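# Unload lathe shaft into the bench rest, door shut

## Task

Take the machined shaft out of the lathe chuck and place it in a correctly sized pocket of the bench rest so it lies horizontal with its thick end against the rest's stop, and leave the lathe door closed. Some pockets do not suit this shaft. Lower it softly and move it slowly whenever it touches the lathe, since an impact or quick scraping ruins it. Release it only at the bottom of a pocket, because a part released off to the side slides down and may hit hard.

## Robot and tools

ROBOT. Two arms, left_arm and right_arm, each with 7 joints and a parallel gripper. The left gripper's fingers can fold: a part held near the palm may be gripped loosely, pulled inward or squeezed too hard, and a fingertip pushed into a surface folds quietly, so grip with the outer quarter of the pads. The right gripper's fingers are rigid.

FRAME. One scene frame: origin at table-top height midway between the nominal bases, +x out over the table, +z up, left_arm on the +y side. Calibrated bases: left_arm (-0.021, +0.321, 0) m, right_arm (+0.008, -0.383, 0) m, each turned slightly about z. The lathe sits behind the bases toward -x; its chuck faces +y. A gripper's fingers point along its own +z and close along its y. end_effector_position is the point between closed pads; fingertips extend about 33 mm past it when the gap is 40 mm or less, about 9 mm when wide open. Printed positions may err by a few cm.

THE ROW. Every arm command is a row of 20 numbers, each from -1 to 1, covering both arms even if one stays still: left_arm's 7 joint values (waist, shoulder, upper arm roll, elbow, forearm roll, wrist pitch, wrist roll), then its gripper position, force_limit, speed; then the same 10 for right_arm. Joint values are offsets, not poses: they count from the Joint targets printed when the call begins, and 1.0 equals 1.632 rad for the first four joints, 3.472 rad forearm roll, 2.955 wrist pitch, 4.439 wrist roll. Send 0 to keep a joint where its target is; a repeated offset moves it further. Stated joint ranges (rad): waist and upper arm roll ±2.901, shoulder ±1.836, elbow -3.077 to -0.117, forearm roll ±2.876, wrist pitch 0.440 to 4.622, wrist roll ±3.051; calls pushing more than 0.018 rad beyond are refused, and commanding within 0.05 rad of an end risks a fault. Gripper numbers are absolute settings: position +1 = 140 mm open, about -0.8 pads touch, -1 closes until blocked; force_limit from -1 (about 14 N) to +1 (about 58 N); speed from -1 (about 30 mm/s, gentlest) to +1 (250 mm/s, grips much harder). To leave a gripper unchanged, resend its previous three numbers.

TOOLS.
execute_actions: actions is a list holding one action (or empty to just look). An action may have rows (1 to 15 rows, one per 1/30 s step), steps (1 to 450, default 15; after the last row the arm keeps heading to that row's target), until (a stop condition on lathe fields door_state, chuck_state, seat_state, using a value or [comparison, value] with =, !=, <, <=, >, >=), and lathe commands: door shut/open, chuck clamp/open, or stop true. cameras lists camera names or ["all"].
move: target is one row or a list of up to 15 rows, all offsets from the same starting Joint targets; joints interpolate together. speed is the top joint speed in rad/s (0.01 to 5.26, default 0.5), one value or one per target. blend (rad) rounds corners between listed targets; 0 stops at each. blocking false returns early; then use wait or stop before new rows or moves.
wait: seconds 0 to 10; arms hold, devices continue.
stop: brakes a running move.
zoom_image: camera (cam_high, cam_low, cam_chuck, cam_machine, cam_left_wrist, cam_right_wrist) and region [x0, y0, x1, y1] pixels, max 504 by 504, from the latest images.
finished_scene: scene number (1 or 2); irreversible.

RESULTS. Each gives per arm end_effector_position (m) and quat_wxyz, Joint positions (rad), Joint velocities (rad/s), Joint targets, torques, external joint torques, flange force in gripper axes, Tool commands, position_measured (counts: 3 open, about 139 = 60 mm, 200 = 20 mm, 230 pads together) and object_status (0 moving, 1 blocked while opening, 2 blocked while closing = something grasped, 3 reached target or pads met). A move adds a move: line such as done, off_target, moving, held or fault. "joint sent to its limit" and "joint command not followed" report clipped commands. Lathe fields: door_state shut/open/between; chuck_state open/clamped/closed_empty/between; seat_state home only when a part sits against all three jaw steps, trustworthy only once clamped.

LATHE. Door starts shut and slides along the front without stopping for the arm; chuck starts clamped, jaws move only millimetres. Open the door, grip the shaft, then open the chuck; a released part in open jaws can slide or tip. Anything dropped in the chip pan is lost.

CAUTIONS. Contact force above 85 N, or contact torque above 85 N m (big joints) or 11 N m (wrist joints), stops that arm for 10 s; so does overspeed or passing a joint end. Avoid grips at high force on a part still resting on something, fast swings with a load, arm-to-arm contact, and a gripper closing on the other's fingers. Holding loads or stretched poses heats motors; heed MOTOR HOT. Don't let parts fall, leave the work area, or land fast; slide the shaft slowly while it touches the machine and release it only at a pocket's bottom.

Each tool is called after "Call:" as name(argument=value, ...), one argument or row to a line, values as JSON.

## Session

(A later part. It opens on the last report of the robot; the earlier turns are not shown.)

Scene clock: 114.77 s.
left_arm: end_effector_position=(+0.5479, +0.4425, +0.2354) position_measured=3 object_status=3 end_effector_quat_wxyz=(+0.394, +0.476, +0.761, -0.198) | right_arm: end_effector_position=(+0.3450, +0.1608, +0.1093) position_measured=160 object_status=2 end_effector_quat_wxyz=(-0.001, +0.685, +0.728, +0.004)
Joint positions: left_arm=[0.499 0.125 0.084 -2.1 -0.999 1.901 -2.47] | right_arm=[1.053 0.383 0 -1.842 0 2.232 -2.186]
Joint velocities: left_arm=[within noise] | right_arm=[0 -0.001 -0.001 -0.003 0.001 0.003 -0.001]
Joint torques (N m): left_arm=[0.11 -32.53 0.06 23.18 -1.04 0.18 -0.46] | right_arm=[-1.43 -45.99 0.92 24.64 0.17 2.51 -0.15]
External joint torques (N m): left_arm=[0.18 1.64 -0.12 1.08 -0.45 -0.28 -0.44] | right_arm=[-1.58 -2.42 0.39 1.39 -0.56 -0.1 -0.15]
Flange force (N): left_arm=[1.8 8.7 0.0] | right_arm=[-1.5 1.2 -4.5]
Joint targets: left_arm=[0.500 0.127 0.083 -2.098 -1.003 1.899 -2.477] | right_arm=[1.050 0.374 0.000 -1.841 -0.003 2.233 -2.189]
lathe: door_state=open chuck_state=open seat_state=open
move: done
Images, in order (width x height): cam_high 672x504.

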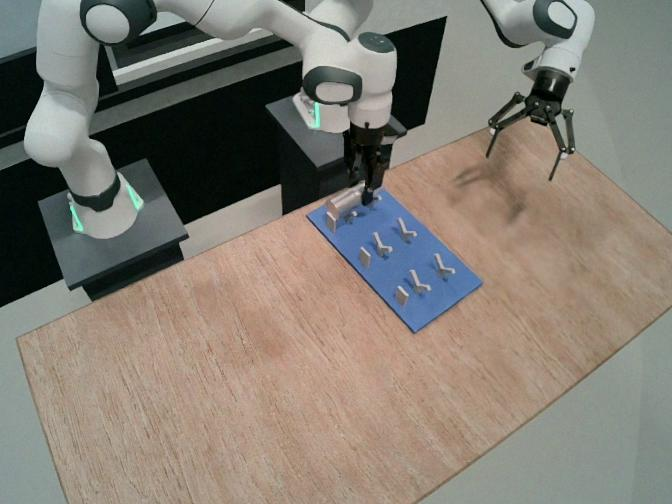

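Call:
move(
  target=[0,0,0,0,0,0,0,1,1,1,-0.00025,0.0046,0,0.0022,0,0.00125,-0.0001,-1,0,-1],
  speed=0.02,
  cameras=["cam_right_wrist"],
)

Call:
zoom_image(
  camera="cam_right_wrist",
  region=[260, 60, 460, 210],
)

Scene clock: 117.10 s.
left_arm: end_effector_position=(+0.5479, +0.4425, +0.2354) position_measured=3 object_status=3 end_effector_quat_wxyz=(+0.394, +0.476, +0.761, -0.198) | right_arm: end_effector_position=(+0.3456, +0.1609, +0.1084) position_measured=160 object_status=2 end_effector_quat_wxyz=(-0.001, +0.686, +0.728, +0.004)
Joint positions: left_arm=[0.499 0.125 0.084 -2.1 -0.999 1.901 -2.47] | right_arm=[1.052 0.385 0 -1.841 0 2.233 -2.186]
Joint torques (N m): left_arm=[0.1 -32.49 0.01 23.12 -1.03 0.18 -0.49] | right_arm=[-0.98 -43.37 0.84 26.14 0.17 2.86 -0.14]
External joint torques (N m): left_arm=[0.06 1.77 -0.27 0.98 -0.44 -0.3 -0.48] | right_arm=[-1.15 0.37 0.3 2.81 -0.57 0.23 -0.14]
Flange force (N): left_arm=[1.8 8.7 0.4] | right_arm=[9.8 8.6 -1.0]
Joint targets: left_arm=[0.500 0.127 0.083 -2.098 -1.003 1.899 -2.477] | right_arm=[1.050 0.382 0.000 -1.837 -0.003 2.237 -2.190]
lathe: door_state=open chuck_state=open seat_state=open
move: done
Images, in order (width x height): cam_right_wrist 672x504.

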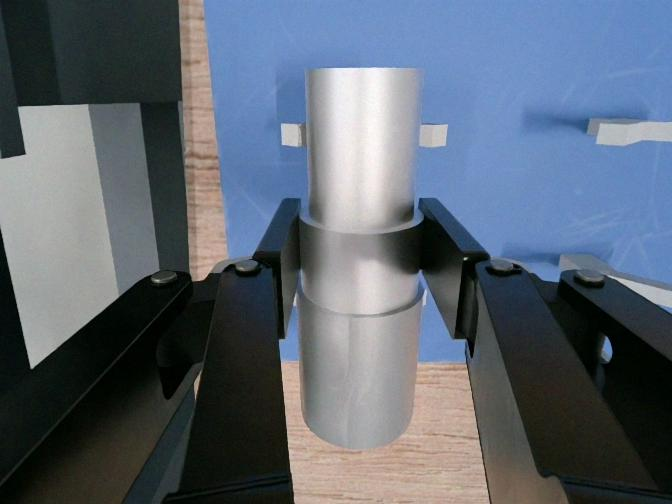

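Scaled by 2.520 from the camera's 672x504 image, which has a finer 960x720 frame.

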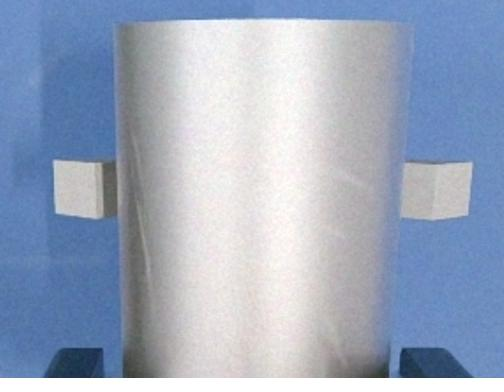

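Call:
move(
  target=[0,0,0,0,0,0,0,1,1,1,-0.0005,0.0021,0,-0.0002,0,0.0012,-0.0002,-1,0,-1],
  speed=0.02,
  cameras=["cam_right_wrist"],
)

Call:
zoom_image(
  camera="cam_right_wrist",
  region=[260, 60, 460, 210],
)

Scene clock: 118.60 s.
left_arm: end_effector_position=(+0.5479, +0.4425, +0.2354) position_measured=3 object_status=3 end_effector_quat_wxyz=(+0.394, +0.476, +0.761, -0.198) | right_arm: end_effector_position=(+0.3465, +0.1610, +0.1075) position_measured=160 object_status=2 end_effector_quat_wxyz=(-0.001, +0.686, +0.728, +0.004)
Joint positions: left_arm=[0.499 0.125 0.084 -2.1 -0.999 1.901 -2.47] | right_arm=[1.051 0.387 0 -1.841 0 2.236 -2.186]
Joint torques (N m): left_arm=[0.07 -32.5 -0.02 23.18 -1.04 0.17 -0.52] | right_arm=[-0.92 -42.64 0.75 25.9 0.18 3.08 -0.19]
External joint torques (N m): left_arm=[0.19 1.8 -0.15 0.94 -0.44 -0.3 -0.51] | right_arm=[-0.78 1.05 0.47 2.6 -0.55 0.44 -0.19]
Flange force (N): left_arm=[1.9 8.6 0.2] | right_arm=[10.6 8.6 0.5]
Joint targets: left_arm=[0.500 0.127 0.083 -2.098 -1.003 1.899 -2.477] | right_arm=[1.049 0.385 0.000 -1.837 -0.003 2.240 -2.191]
lathe: door_state=open chuck_state=open seat_state=open
move: done
Images, in order (width x height): cam_right_wrist 672x504.

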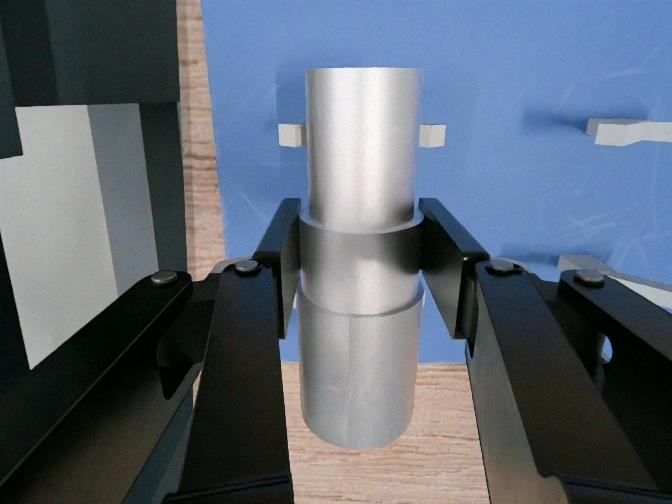

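Scaled by 2.520 from the camera's 672x504 image, which has a finer 960x720 frame.

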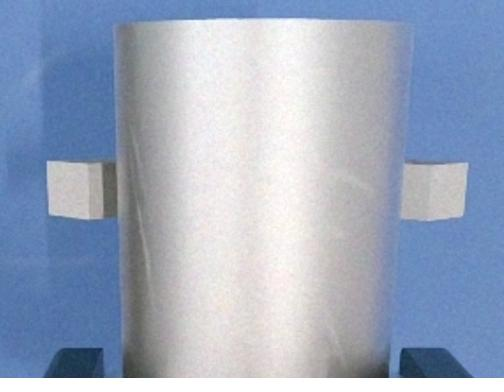

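Call:
move(
  target=[0,0,0,0,0,0,0,1,1,1,0,0.00147,0,-0.00104,0,0.00135,0,-1,0,-1],
  speed=0.02,
  cameras=["cam_right_wrist","cam_high","cam_low"],
)

Call:
zoom_image(
  camera="cam_high",
  region=[320, 165, 400, 235],
)

Call:
zoom_image(
  camera="cam_low",
  region=[400, 190, 510, 290],
)

Scene clock: 120.47 s.
left_arm: end_effector_position=(+0.5479, +0.4425, +0.2354) position_measured=3 object_status=3 end_effector_quat_wxyz=(+0.394, +0.476, +0.761, -0.198) | right_arm: end_effector_position=(+0.3465, +0.1611, +0.1074) position_measured=160 object_status=2 end_effector_quat_wxyz=(-0.001, +0.686, +0.728, +0.004)
Joint positions: left_arm=[0.499 0.125 0.084 -2.1 -0.999 1.901 -2.47] | right_arm=[1.051 0.387 0.001 -1.841 0 2.236 -2.186]
Joint torques (N m): left_arm=[0.12 -32.58 0.09 23.19 -1.03 0.18 -0.47] | right_arm=[-1.19 -41.5 0.74 25.16 0.15 3.6 -0.14]
External joint torques (N m): left_arm=[0.18 1.8 -0.1 0.9 -0.43 -0.3 -0.45] | right_arm=[-1.41 2.19 0.15 1.9 -0.59 0.97 -0.14]
Flange force (N): left_arm=[2.1 8.4 0.2] | right_arm=[9.6 8.8 3.7]
Joint targets: left_arm=[0.500 0.127 0.083 -2.098 -1.003 1.899 -2.477] | right_arm=[1.049 0.388 0.000 -1.839 -0.003 2.244 -2.191]
lathe: door_state=open chuck_state=open seat_state=open
move: done
Images, in order (width x height): cam_high 672x504, cam_low 672x504, cam_right_wrist 672x504.

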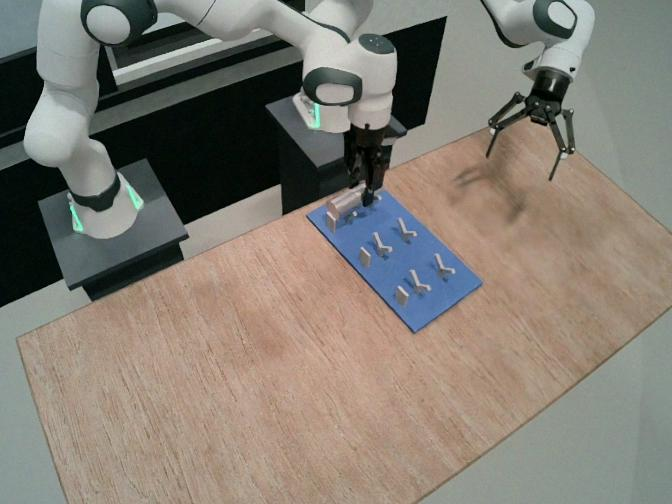

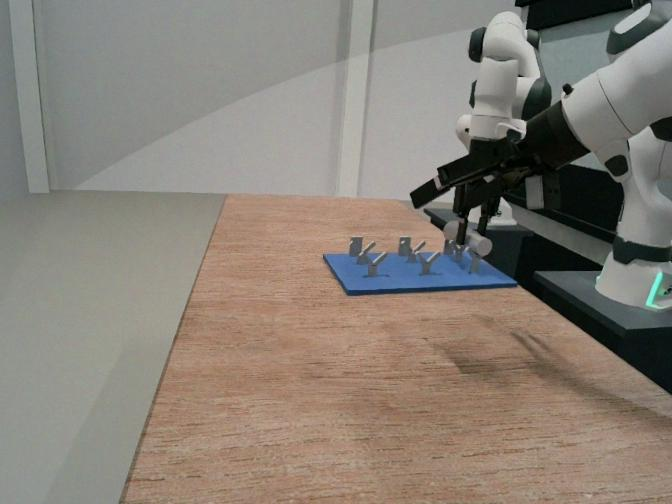

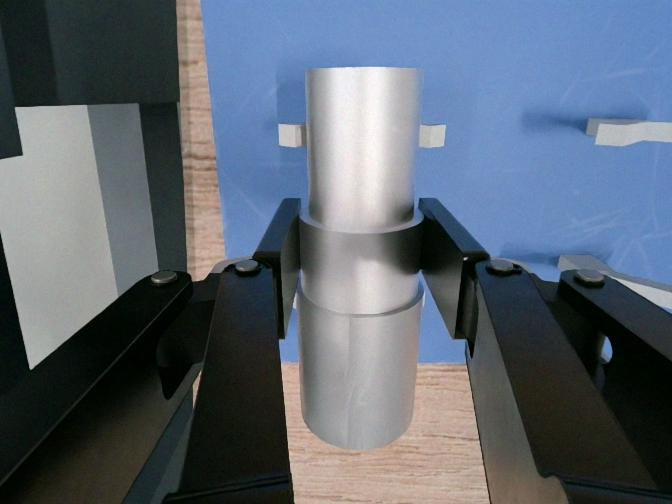

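Scaled by 6.300 from the camera's 672x504 image, which has a finer 960x720 frame.

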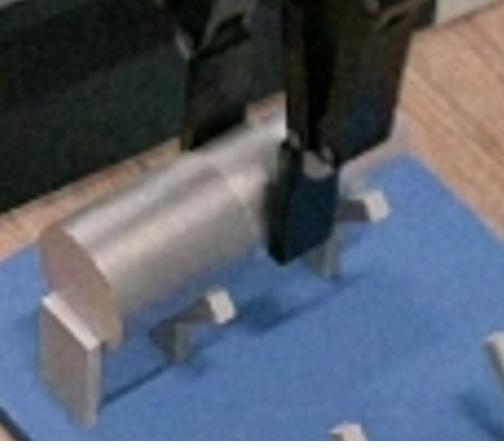

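Scaled by 4.582 from the camera's 672x504 image, which has a finer 960x720 frame.

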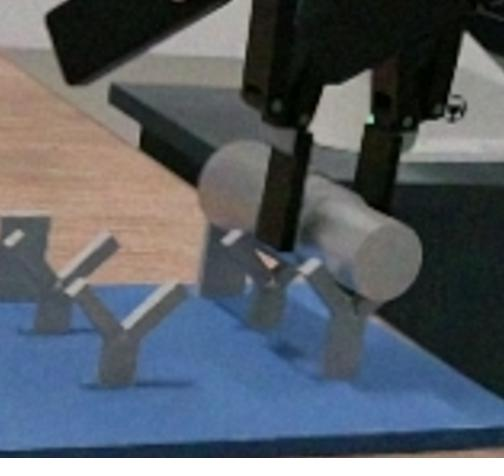

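Call:
zoom_image(
  camera="cam_low",
  region=[440, 220, 500, 280],
)

Call:
zoom_image(
  camera="cam_high",
  region=[345, 175, 395, 220],
)

Scaled by 8.400 from the camera's 672x504 image, which has a finer 960x720 frame.

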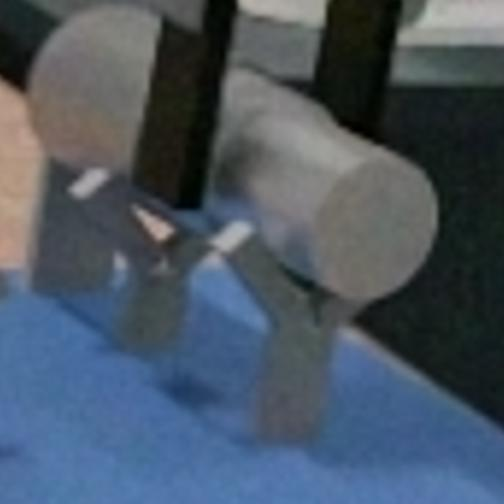

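Scaled by 10.080 from the camera's 672x504 image, which has a finer 960x720 frame.

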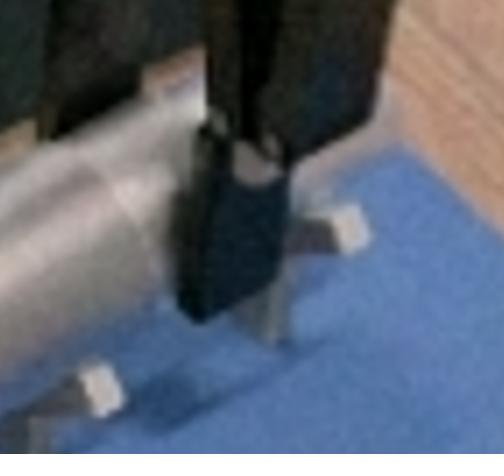

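Call:
move(
  target=[0,0,0,0,0,0,0,1,1,1,0.0016,0.0052,0,0.0097,-0.0022,-0.006,0.0014,-1,0,-1],
  speed=0.02,
  cameras=["cam_right_wrist","cam_high","cam_low"],
)

Call:
zoom_image(
  camera="cam_low",
  region=[440, 220, 500, 280],
)

Call:
zoom_image(
  camera="cam_right_wrist",
  region=[260, 380, 460, 480],
)

Scene clock: 133.93 s.
left_arm: end_effector_position=(+0.5479, +0.4425, +0.2354) position_measured=3 object_status=3 end_effector_quat_wxyz=(+0.394, +0.476, +0.761, -0.198) | right_arm: end_effector_position=(+0.3465, +0.1615, +0.1070) position_measured=160 object_status=2 end_effector_quat_wxyz=(+0.002, +0.685, +0.729, +0.000)
Joint positions: left_arm=[0.499 0.125 0.084 -2.1 -0.999 1.901 -2.47] | right_arm=[1.052 0.395 0.001 -1.827 -0.005 2.222 -2.184]
Joint velocities: left_arm=[within noise] | right_arm=[0 0.001 0 0.002 -0.002 -0.003 0.001]
Joint torques (N m): left_arm=[0.12 -32.55 0.1 23.05 -1.04 0.16 -0.52] | right_arm=[-1.17 -41.62 0.34 26.62 -0.32 3.58 -0.15]
External joint torques (N m): left_arm=[0.14 1.66 -0.12 0.89 -0.45 -0.32 -0.5] | right_arm=[-1.06 2.35 0.01 3.35 -1.06 0.98 -0.16]
Flange force (N): left_arm=[1.7 8.1 0.1] | right_arm=[15.5 12.5 2.7]
Joint targets: left_arm=[0.500 0.127 0.083 -2.098 -1.003 1.899 -2.477] | right_arm=[1.052 0.396 0.000 -1.823 -0.011 2.227 -2.184]
lathe: door_state=open chuck_state=open seat_state=open
move: done
Images, in order (width x height): cam_high 672x504, cam_low 672x504, cam_right_wrist 672x504.

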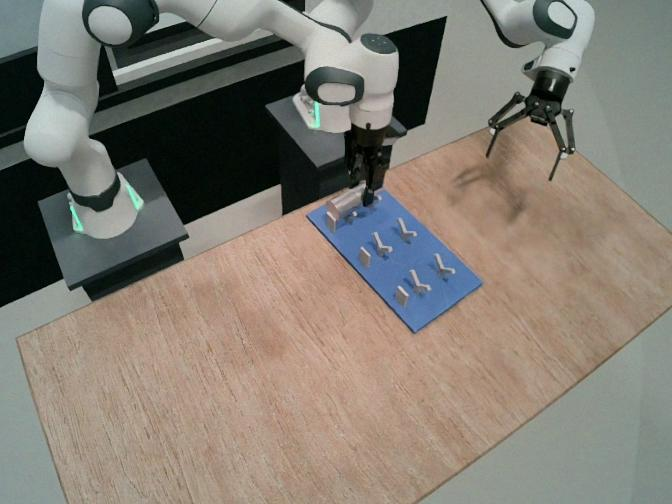

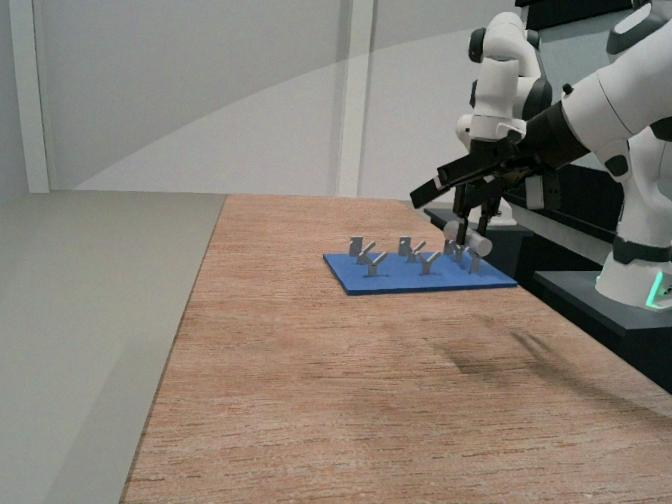

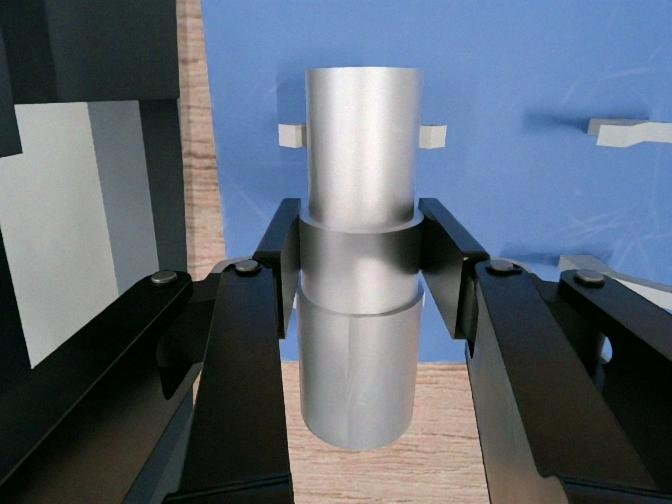

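Scaled by 8.400 from the camera's 672x504 image, which has a finer 960x720 frame.

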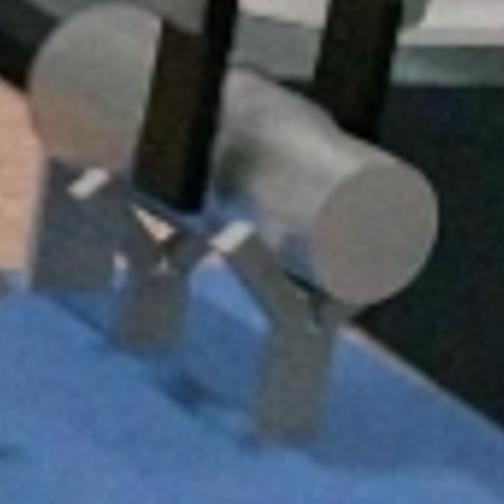

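Scaled by 2.520 from the camera's 672x504 image, which has a finer 960x720 frame.

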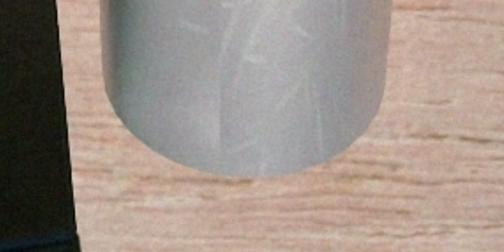

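Call:
move(
  target=[0,0,0,0,0,0,0,1,1,1,0.002,0.0065,0,0.0121,-0.0027,-0.0075,0.0017,-1,0,-1],
  speed=0.02,
  cameras=["cam_right_wrist","cam_high","cam_low"],
)

Call:
zoom_image(
  camera="cam_low",
  region=[440, 220, 500, 280],
)

Call:
zoom_image(
  camera="cam_right_wrist",
  region=[260, 380, 460, 480],
)

Scene clock: 137.13 s.
left_arm: end_effector_position=(+0.5479, +0.4425, +0.2354) position_measured=3 object_status=3 end_effector_quat_wxyz=(+0.394, +0.476, +0.761, -0.198) | right_arm: end_effector_position=(+0.3464, +0.1619, +0.1066) position_measured=160 object_status=2 end_effector_quat_wxyz=(+0.007, +0.685, +0.729, -0.005)
Joint positions: left_arm=[0.499 0.125 0.084 -2.1 -0.999 1.901 -2.47] | right_arm=[1.055 0.407 0.001 -1.807 -0.014 2.202 -2.176]
Joint torques (N m): left_arm=[0.16 -32.51 0.03 23.06 -1.04 0.17 -0.5] | right_arm=[-1.04 -42.22 0.46 25.98 -0.59 3.35 0]
External joint torques (N m): left_arm=[0.25 1.68 -0.13 0.89 -0.44 -0.3 -0.49] | right_arm=[-1.11 2.04 -0.03 2.72 -1.33 0.78 0]
Flange force (N): left_arm=[1.8 8.2 0.1] | right_arm=[13.1 10.5 2.1]
Joint targets: left_arm=[0.500 0.127 0.083 -2.098 -1.003 1.899 -2.477] | right_arm=[1.055 0.407 0.000 -1.803 -0.020 2.204 -2.177]
lathe: door_state=open chuck_state=open seat_state=open
move: done
Images, in order (width x height): cam_high 672x504, cam_low 672x504, cam_right_wrist 672x504.

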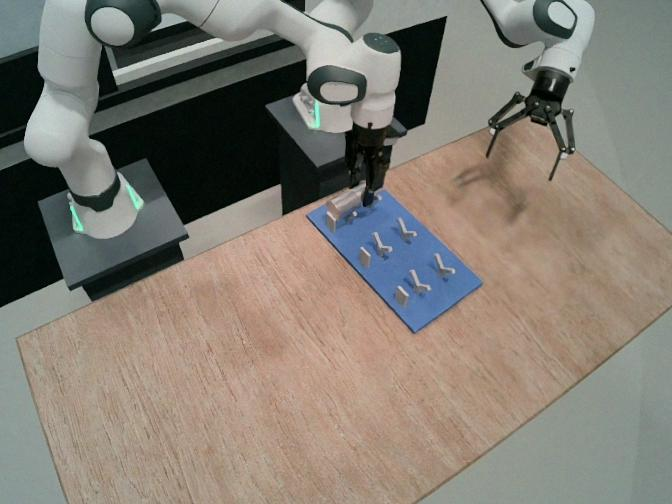

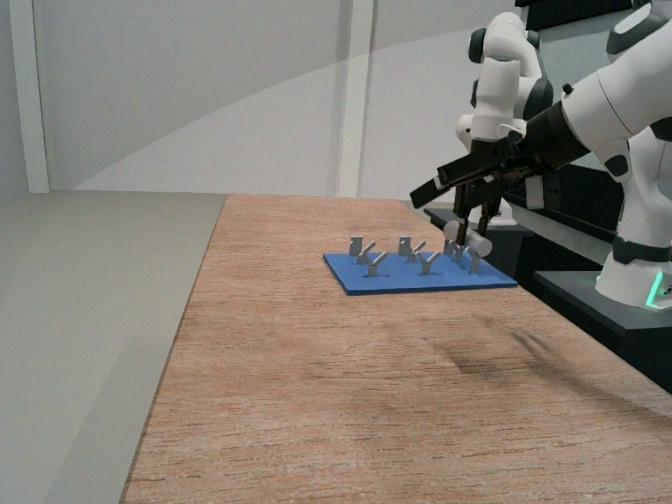

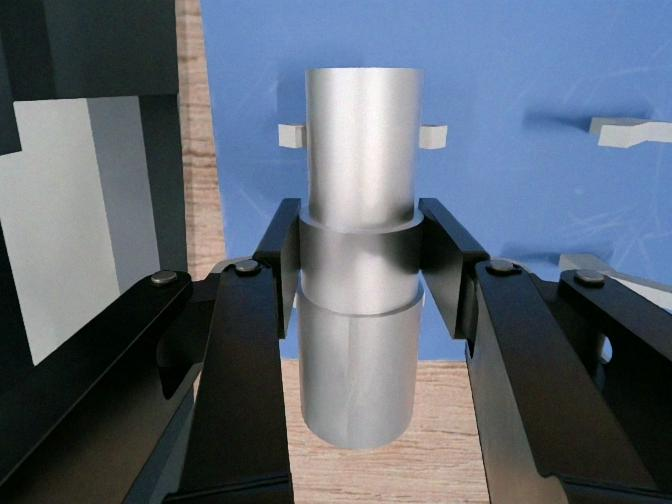

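Scaled by 8.400 from the camera's 672x504 image, which has a finer 960x720 frame.

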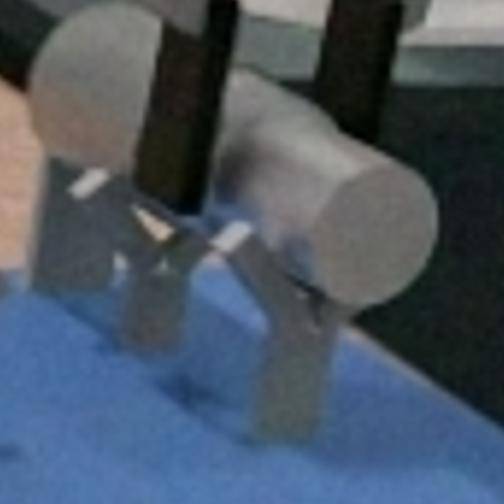

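Scaled by 2.520 from the camera's 672x504 image, which has a finer 960x720 frame.

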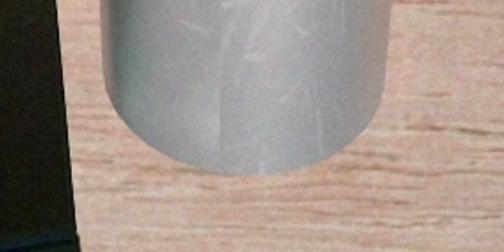

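Call:
move(
  target=[0,0,0,0,0,0,0,1,1,1,0.002,0.0065,0,0.0121,-0.0027,-0.0075,0.0017,-1,0,-1],
  speed=0.02,
  cameras=["cam_right_wrist","cam_high","cam_low"],
)

Call:
zoom_image(
  camera="cam_low",
  region=[440, 220, 500, 280],
)

Call:
zoom_image(
  camera="cam_right_wrist",
  region=[260, 380, 460, 480],
)

Call:
zoom_image(
  camera="cam_high",
  region=[320, 165, 400, 235],
)

Scene clock: 142.23 s.
left_arm: end_effector_position=(+0.5479, +0.4425, +0.2354) position_measured=3 object_status=3 end_effector_quat_wxyz=(+0.394, +0.476, +0.761, -0.198) | right_arm: end_effector_position=(+0.3468, +0.1625, +0.1067) position_measured=160 object_status=2 end_effector_quat_wxyz=(+0.011, +0.684, +0.729, -0.010)
Joint positions: left_arm=[0.499 0.125 0.084 -2.1 -0.999 1.901 -2.47] | right_arm=[1.058 0.418 0.001 -1.787 -0.023 2.181 -2.168]
Joint velocities: left_arm=[within noise] | right_arm=[0.001 0.001 -0.001 0.001 -0.001 -0.003 0.002]
Joint torques (N m): left_arm=[0.07 -32.53 0.1 23.1 -1.02 0.16 -0.51] | right_arm=[-0.86 -42.74 0.4 26.4 -0.59 3.02 -0.03]
External joint torques (N m): left_arm=[0.1 1.83 -0.12 0.85 -0.42 -0.32 -0.49] | right_arm=[-0.96 1.8 -0.11 3.15 -1.32 0.49 -0.03]
Flange force (N): left_arm=[2.0 8.4 0.3] | right_arm=[14.7 11.5 0.6]
Joint targets: left_arm=[0.500 0.127 0.083 -2.098 -1.003 1.899 -2.477] | right_arm=[1.058 0.417 0.000 -1.784 -0.030 2.182 -2.169]
lathe: door_state=open chuck_state=open seat_state=open
move: done
Images, in order (width x height): cam_high 672x504, cam_low 672x504, cam_right_wrist 672x504.

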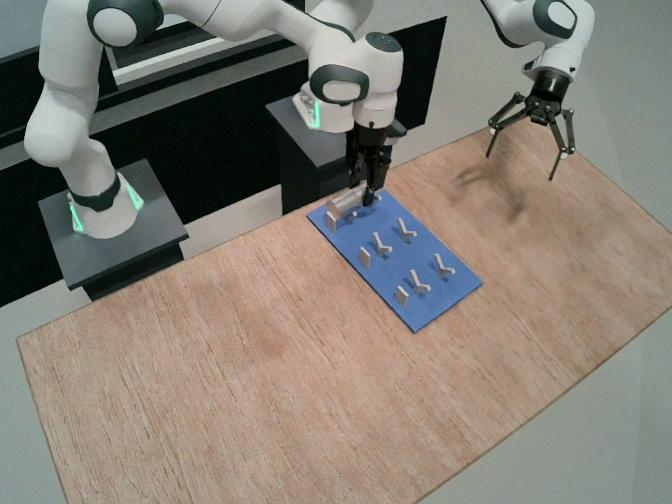

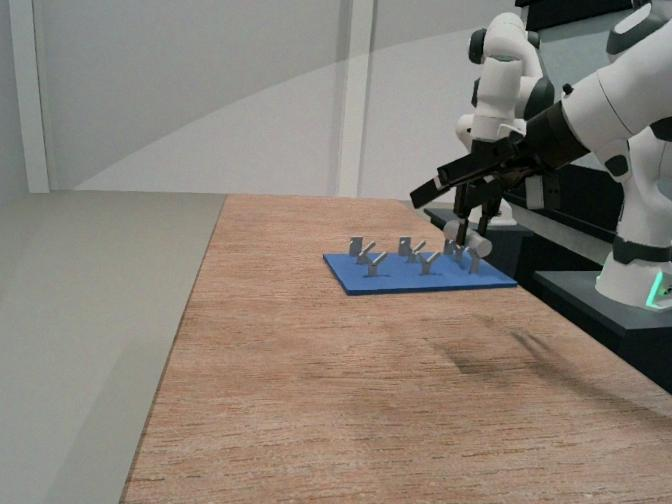

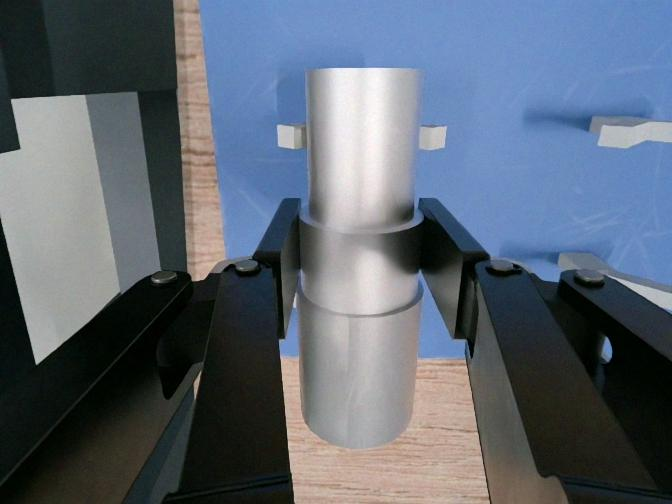

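Scaled by 8.400 from the camera's 672x504 image, which has a finer 960x720 frame.

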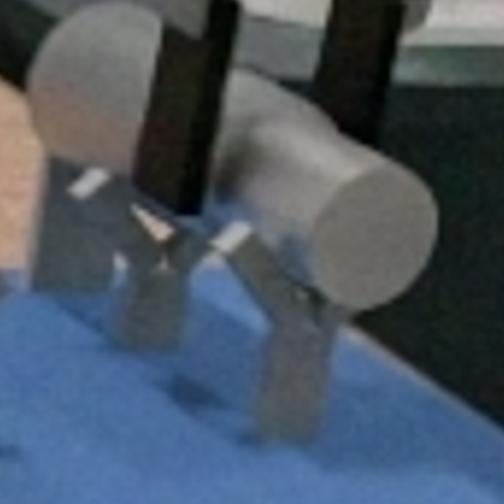

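Scaled by 2.520 from the camera's 672x504 image, which has a finer 960x720 frame.

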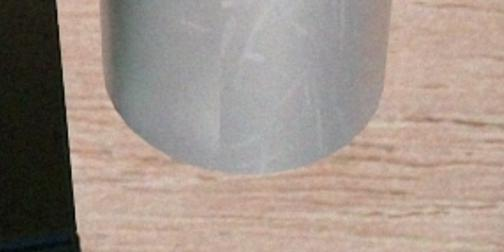

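Scaled by 6.300 from the camera's 672x504 image, which has a finer 960x720 frame.

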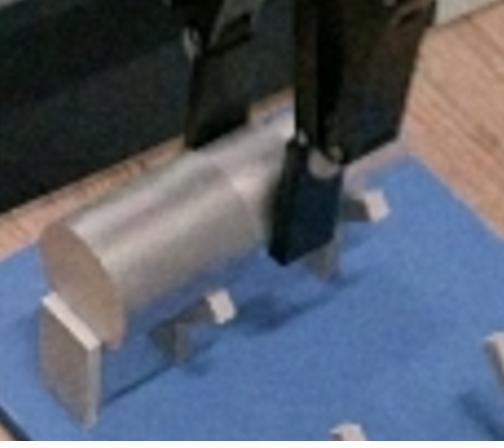

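Call:
move(
  target=[0,0,0,0,0,0,0,1,1,1,0.0015,0.0068,0,0.0085,-0.0027,-0.0053,0.0015,-1,0,-1],
  speed=0.02,
  cameras=["cam_right_wrist","cam_high","cam_low"],
)

Call:
zoom_image(
  camera="cam_low",
  region=[440, 220, 500, 280],
)

Call:
zoom_image(
  camera="cam_right_wrist",
  region=[260, 380, 460, 480],
)

Scene clock: 159.67 s.
left_arm: end_effector_position=(+0.5479, +0.4425, +0.2354) position_measured=3 object_status=3 end_effector_quat_wxyz=(+0.394, +0.476, +0.761, -0.198) | right_arm: end_effector_position=(+0.3470, +0.1630, +0.1068) position_measured=160 object_status=2 end_effector_quat_wxyz=(+0.016, +0.683, +0.730, -0.013)
Joint positions: left_arm=[0.499 0.125 0.084 -2.1 -0.999 1.901 -2.47] | right_arm=[1.061 0.426 0.002 -1.772 -0.032 2.166 -2.164]
Joint velocities: left_arm=[within noise] | right_arm=[0.001 0.002 0.001 0.003 -0.004 -0.002 0.001]
Joint torques (N m): left_arm=[0.13 -32.56 0.06 23.04 -1.06 0.19 -0.49] | right_arm=[-1.12 -41.83 0.13 25.22 -0.69 2.96 0.12]
External joint torques (N m): left_arm=[0.24 1.7 -0.08 0.83 -0.46 -0.29 -0.48] | right_arm=[-1.16 3.22 -0.35 1.81 -1.42 0.44 0.12]
Flange force (N): left_arm=[1.9 8.0 0.2] | right_arm=[13.3 10.5 3.2]
Joint targets: left_arm=[0.500 0.127 0.083 -2.098 -1.003 1.899 -2.477] | right_arm=[1.061 0.428 0.000 -1.770 -0.039 2.167 -2.163]
lathe: door_state=open chuck_state=open seat_state=open
move: done
Images, in order (width x height): cam_high 672x504, cam_low 672x504, cam_right_wrist 672x504.

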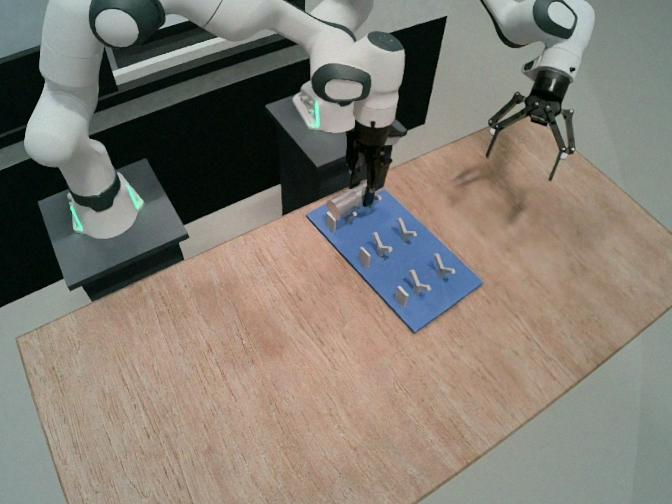

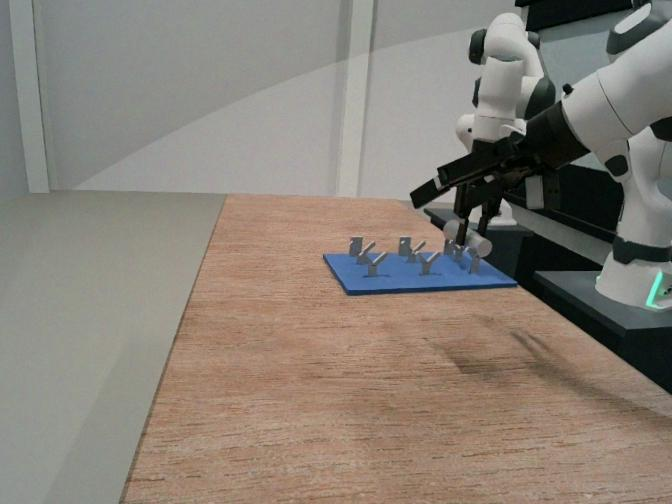

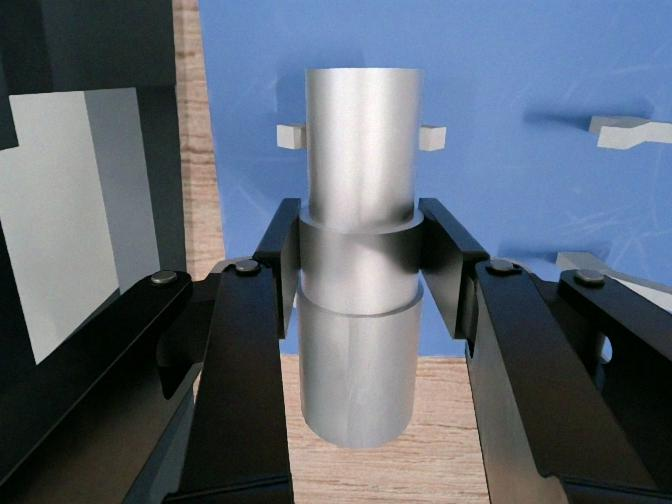

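Scaled by 8.400 from the camera's 672x504 image, which has a finer 960x720 frame.

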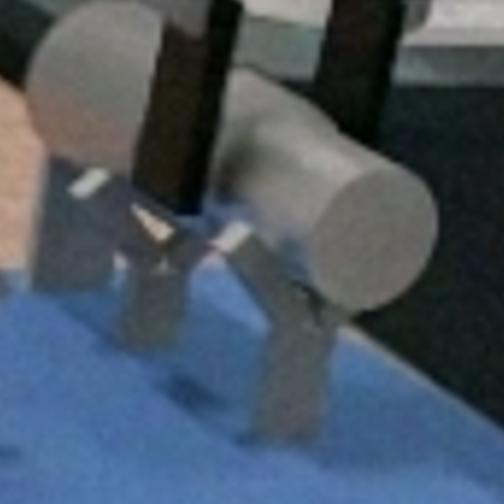

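Scaled by 2.520 from the camera's 672x504 image, which has a finer 960x720 frame.

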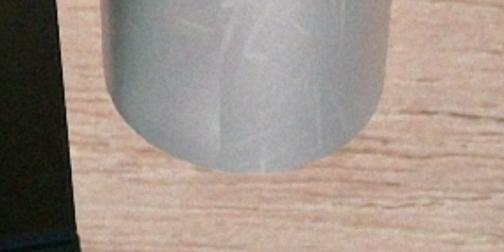

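Call:
zoom_image(
  camera="cam_high",
  region=[300, 165, 400, 240],
)

Call:
zoom_image(
  camera="cam_high",
  region=[322, 178, 362, 208],
)

Scaled by 5.040 from the camera's 672x504 image, which has a finer 960x720 frame.

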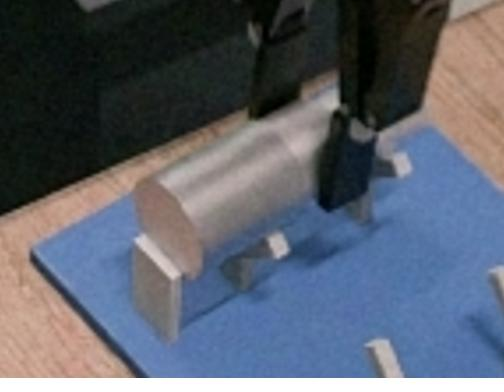

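Scaled by 12.600 from the camera's 672x504 image, which has a finer 960x720 frame.

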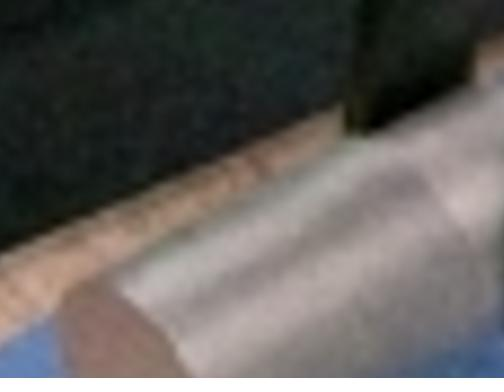

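Call:
move(
  target=[0,0,0,0,0,0,0,1,1,1,-0.00135,-0.0042,0,-0.0055,0,0.0007,-0.0005,-1,0,-1],
  speed=0.015,
  cameras=["cam_high"],
)

Call:
zoom_image(
  camera="cam_high",
  region=[320, 190, 355, 220],
)

Scene clock: 165.80 s.
left_arm: end_effector_position=(+0.5479, +0.4425, +0.2354) position_measured=3 object_status=3 end_effector_quat_wxyz=(+0.394, +0.476, +0.761, -0.198) | right_arm: end_effector_position=(+0.3470, +0.1629, +0.1068) position_measured=160 object_status=2 end_effector_quat_wxyz=(+0.016, +0.683, +0.730, -0.012)
Joint positions: left_arm=[0.499 0.125 0.084 -2.1 -0.999 1.901 -2.47] | right_arm=[1.061 0.424 0.002 -1.777 -0.033 2.17 -2.164]
Joint torques (N m): left_arm=[0.21 -32.52 0.09 23.05 -1.05 0.18 -0.46] | right_arm=[-1.67 -43.31 0.23 23.17 -0.62 2 -0.02]
External joint torques (N m): left_arm=[0.14 1.75 -0.22 0.83 -0.45 -0.31 -0.44] | right_arm=[-1.71 1.83 -0.26 -0.35 -1.36 -0.56 -0.02]
Flange force (N): left_arm=[1.9 8.1 0.4] | right_arm=[2.7 4.2 1.4]
Joint targets: left_arm=[0.500 0.127 0.083 -2.098 -1.003 1.899 -2.477] | right_arm=[1.059 0.421 0.000 -1.779 -0.039 2.169 -2.165]
lathe: door_state=open chuck_state=open seat_state=open
move: done
Images, in order (width x height): cam_high 672x504.

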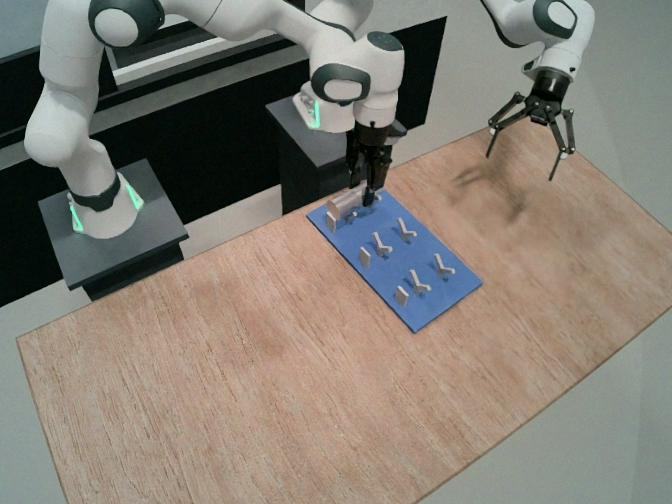

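Scaled by 14.400 from the camera's 672x504 image, which has a finer 960x720 frame.

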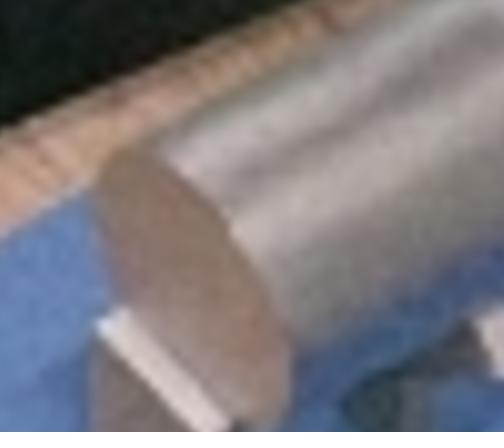

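Call:
move(
  target=[0,0,0,0,0,0,0,1,1,1,-0.0021,-0.0058,0,-0.0093,0,0.0019,-0.0008,-1,0,-1],
  speed=0.015,
  cameras=["cam_high"],
)

Call:
zoom_image(
  camera="cam_high",
  region=[320, 190, 355, 220],
)

Scene clock: 168.10 s.
left_arm: end_effector_position=(+0.5479, +0.4425, +0.2354) position_measured=3 object_status=3 end_effector_quat_wxyz=(+0.394, +0.476, +0.761, -0.198) | right_arm: end_effector_position=(+0.3467, +0.1626, +0.1070) position_measured=160 object_status=2 end_effector_quat_wxyz=(+0.015, +0.683, +0.730, -0.008)
Joint positions: left_arm=[0.499 0.125 0.084 -2.1 -0.999 1.901 -2.47] | right_arm=[1.06 0.416 0.003 -1.79 -0.033 2.184 -2.164]
Joint torques (N m): left_arm=[0.14 -32.54 0.1 23.06 -1.03 0.17 -0.51] | right_arm=[-2.83 -44.15 -0.58 21.99 -0.62 0.73 -0.18]
External joint torques (N m): left_arm=[0.1 1.77 -0.18 0.85 -0.44 -0.31 -0.5] | right_arm=[-2.87 0.55 -1.07 -1.4 -1.35 -1.83 -0.17]
Flange force (N): left_arm=[1.8 8.3 0.3] | right_arm=[-3.7 2.0 -1.8]
Joint targets: left_arm=[0.500 0.127 0.083 -2.098 -1.003 1.899 -2.477] | right_arm=[1.055 0.412 0.000 -1.794 -0.039 2.174 -2.168]
lathe: door_state=open chuck_state=open seat_state=open
move: done
Images, in order (width x height): cam_high 672x504.

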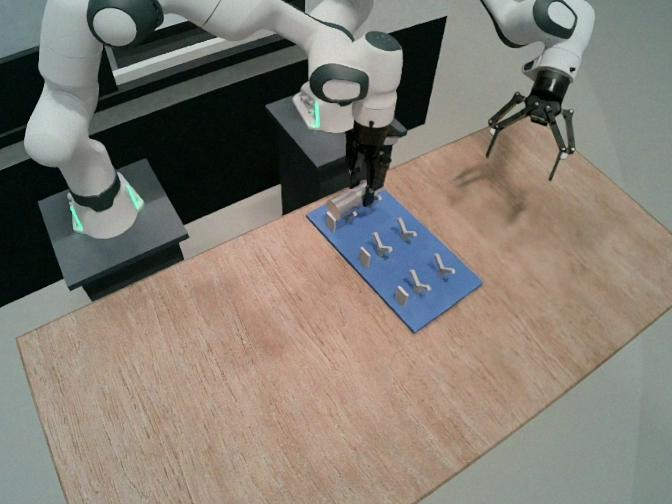

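Scaled by 14.400 from the camera's 672x504 image, which has a finer 960x720 frame.

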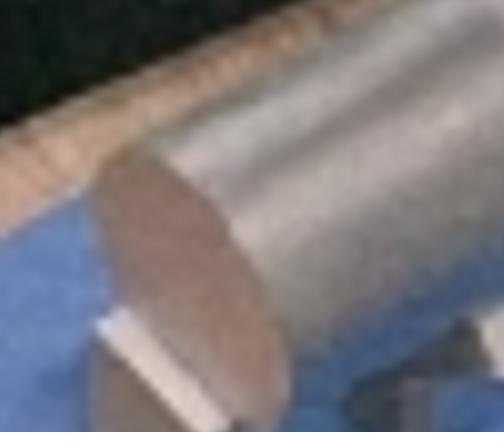

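Call:
move(
  target=[0,0,0,0,0,0,0,1,1,1,0.0016,0.0025,0,0.0082,0,-0.0031,0.0006,-1,0,-1],
  speed=0.02,
  cameras=["cam_high","cam_low"],
)

Call:
zoom_image(
  camera="cam_high",
  region=[320, 190, 355, 220],
)

Call:
zoom_image(
  camera="cam_low",
  region=[440, 220, 500, 280],
)

Scene clock: 171.47 s.
left_arm: end_effector_position=(+0.5479, +0.4425, +0.2354) position_measured=3 object_status=3 end_effector_quat_wxyz=(+0.394, +0.476, +0.761, -0.198) | right_arm: end_effector_position=(+0.3469, +0.1627, +0.1070) position_measured=160 object_status=2 end_effector_quat_wxyz=(+0.015, +0.683, +0.730, -0.010)
Joint positions: left_arm=[0.499 0.125 0.084 -2.1 -0.999 1.901 -2.47] | right_arm=[1.06 0.42 0.003 -1.783 -0.033 2.176 -2.164]
Joint torques (N m): left_arm=[0.11 -32.6 0.07 23.04 -1.03 0.15 -0.49] | right_arm=[-2.08 -44.35 -0.58 25.3 -0.63 1.17 -0.11]
External joint torques (N m): left_arm=[0.22 1.7 -0.07 0.83 -0.43 -0.32 -0.47] | right_arm=[-2.02 0.43 -0.99 1.94 -1.36 -1.37 -0.11]
Flange force (N): left_arm=[1.9 8.0 0.1] | right_arm=[8.4 9.2 -3.9]
Joint targets: left_arm=[0.500 0.127 0.083 -2.098 -1.003 1.899 -2.477] | right_arm=[1.058 0.416 0.000 -1.781 -0.039 2.165 -2.166]
lathe: door_state=open chuck_state=open seat_state=open
move: off_target (right_arm); right_arm: the wrist pitch is farthest, 0.012 rad from its target
Images, in order (width x height): cam_high 672x504, cam_low 672x504.

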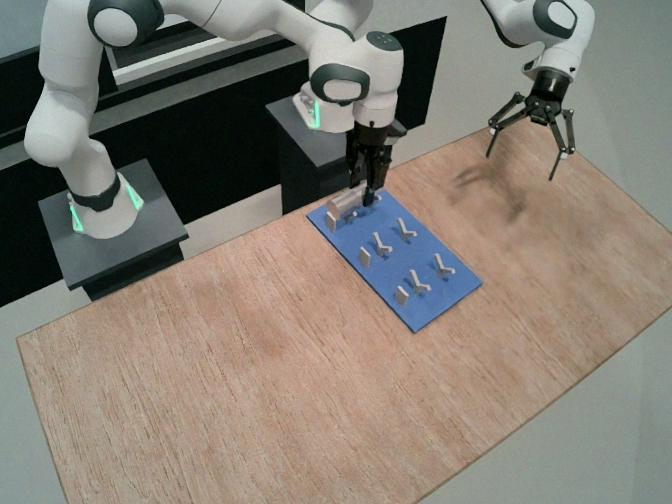

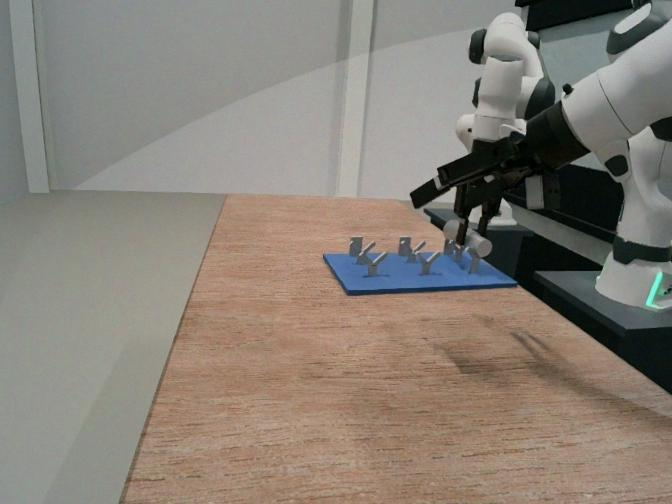

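Scaled by 14.400 from the camera's 672x504 image, which has a finer 960x720 frame.

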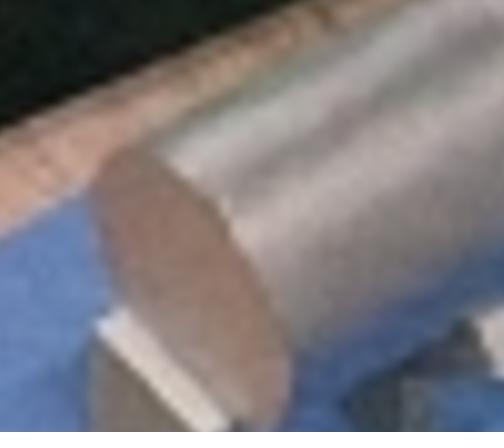

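Scaled by 8.400 from the camera's 672x504 image, which has a finer 960x720 frame.

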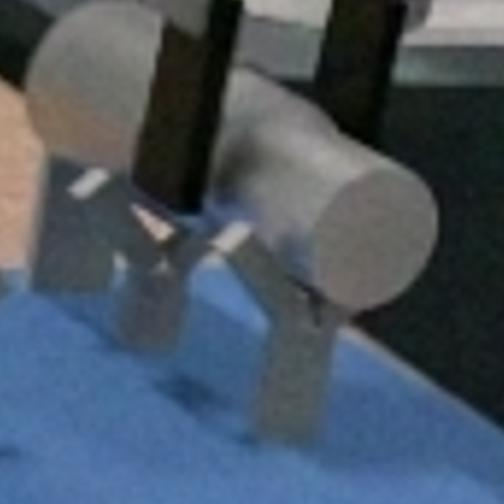

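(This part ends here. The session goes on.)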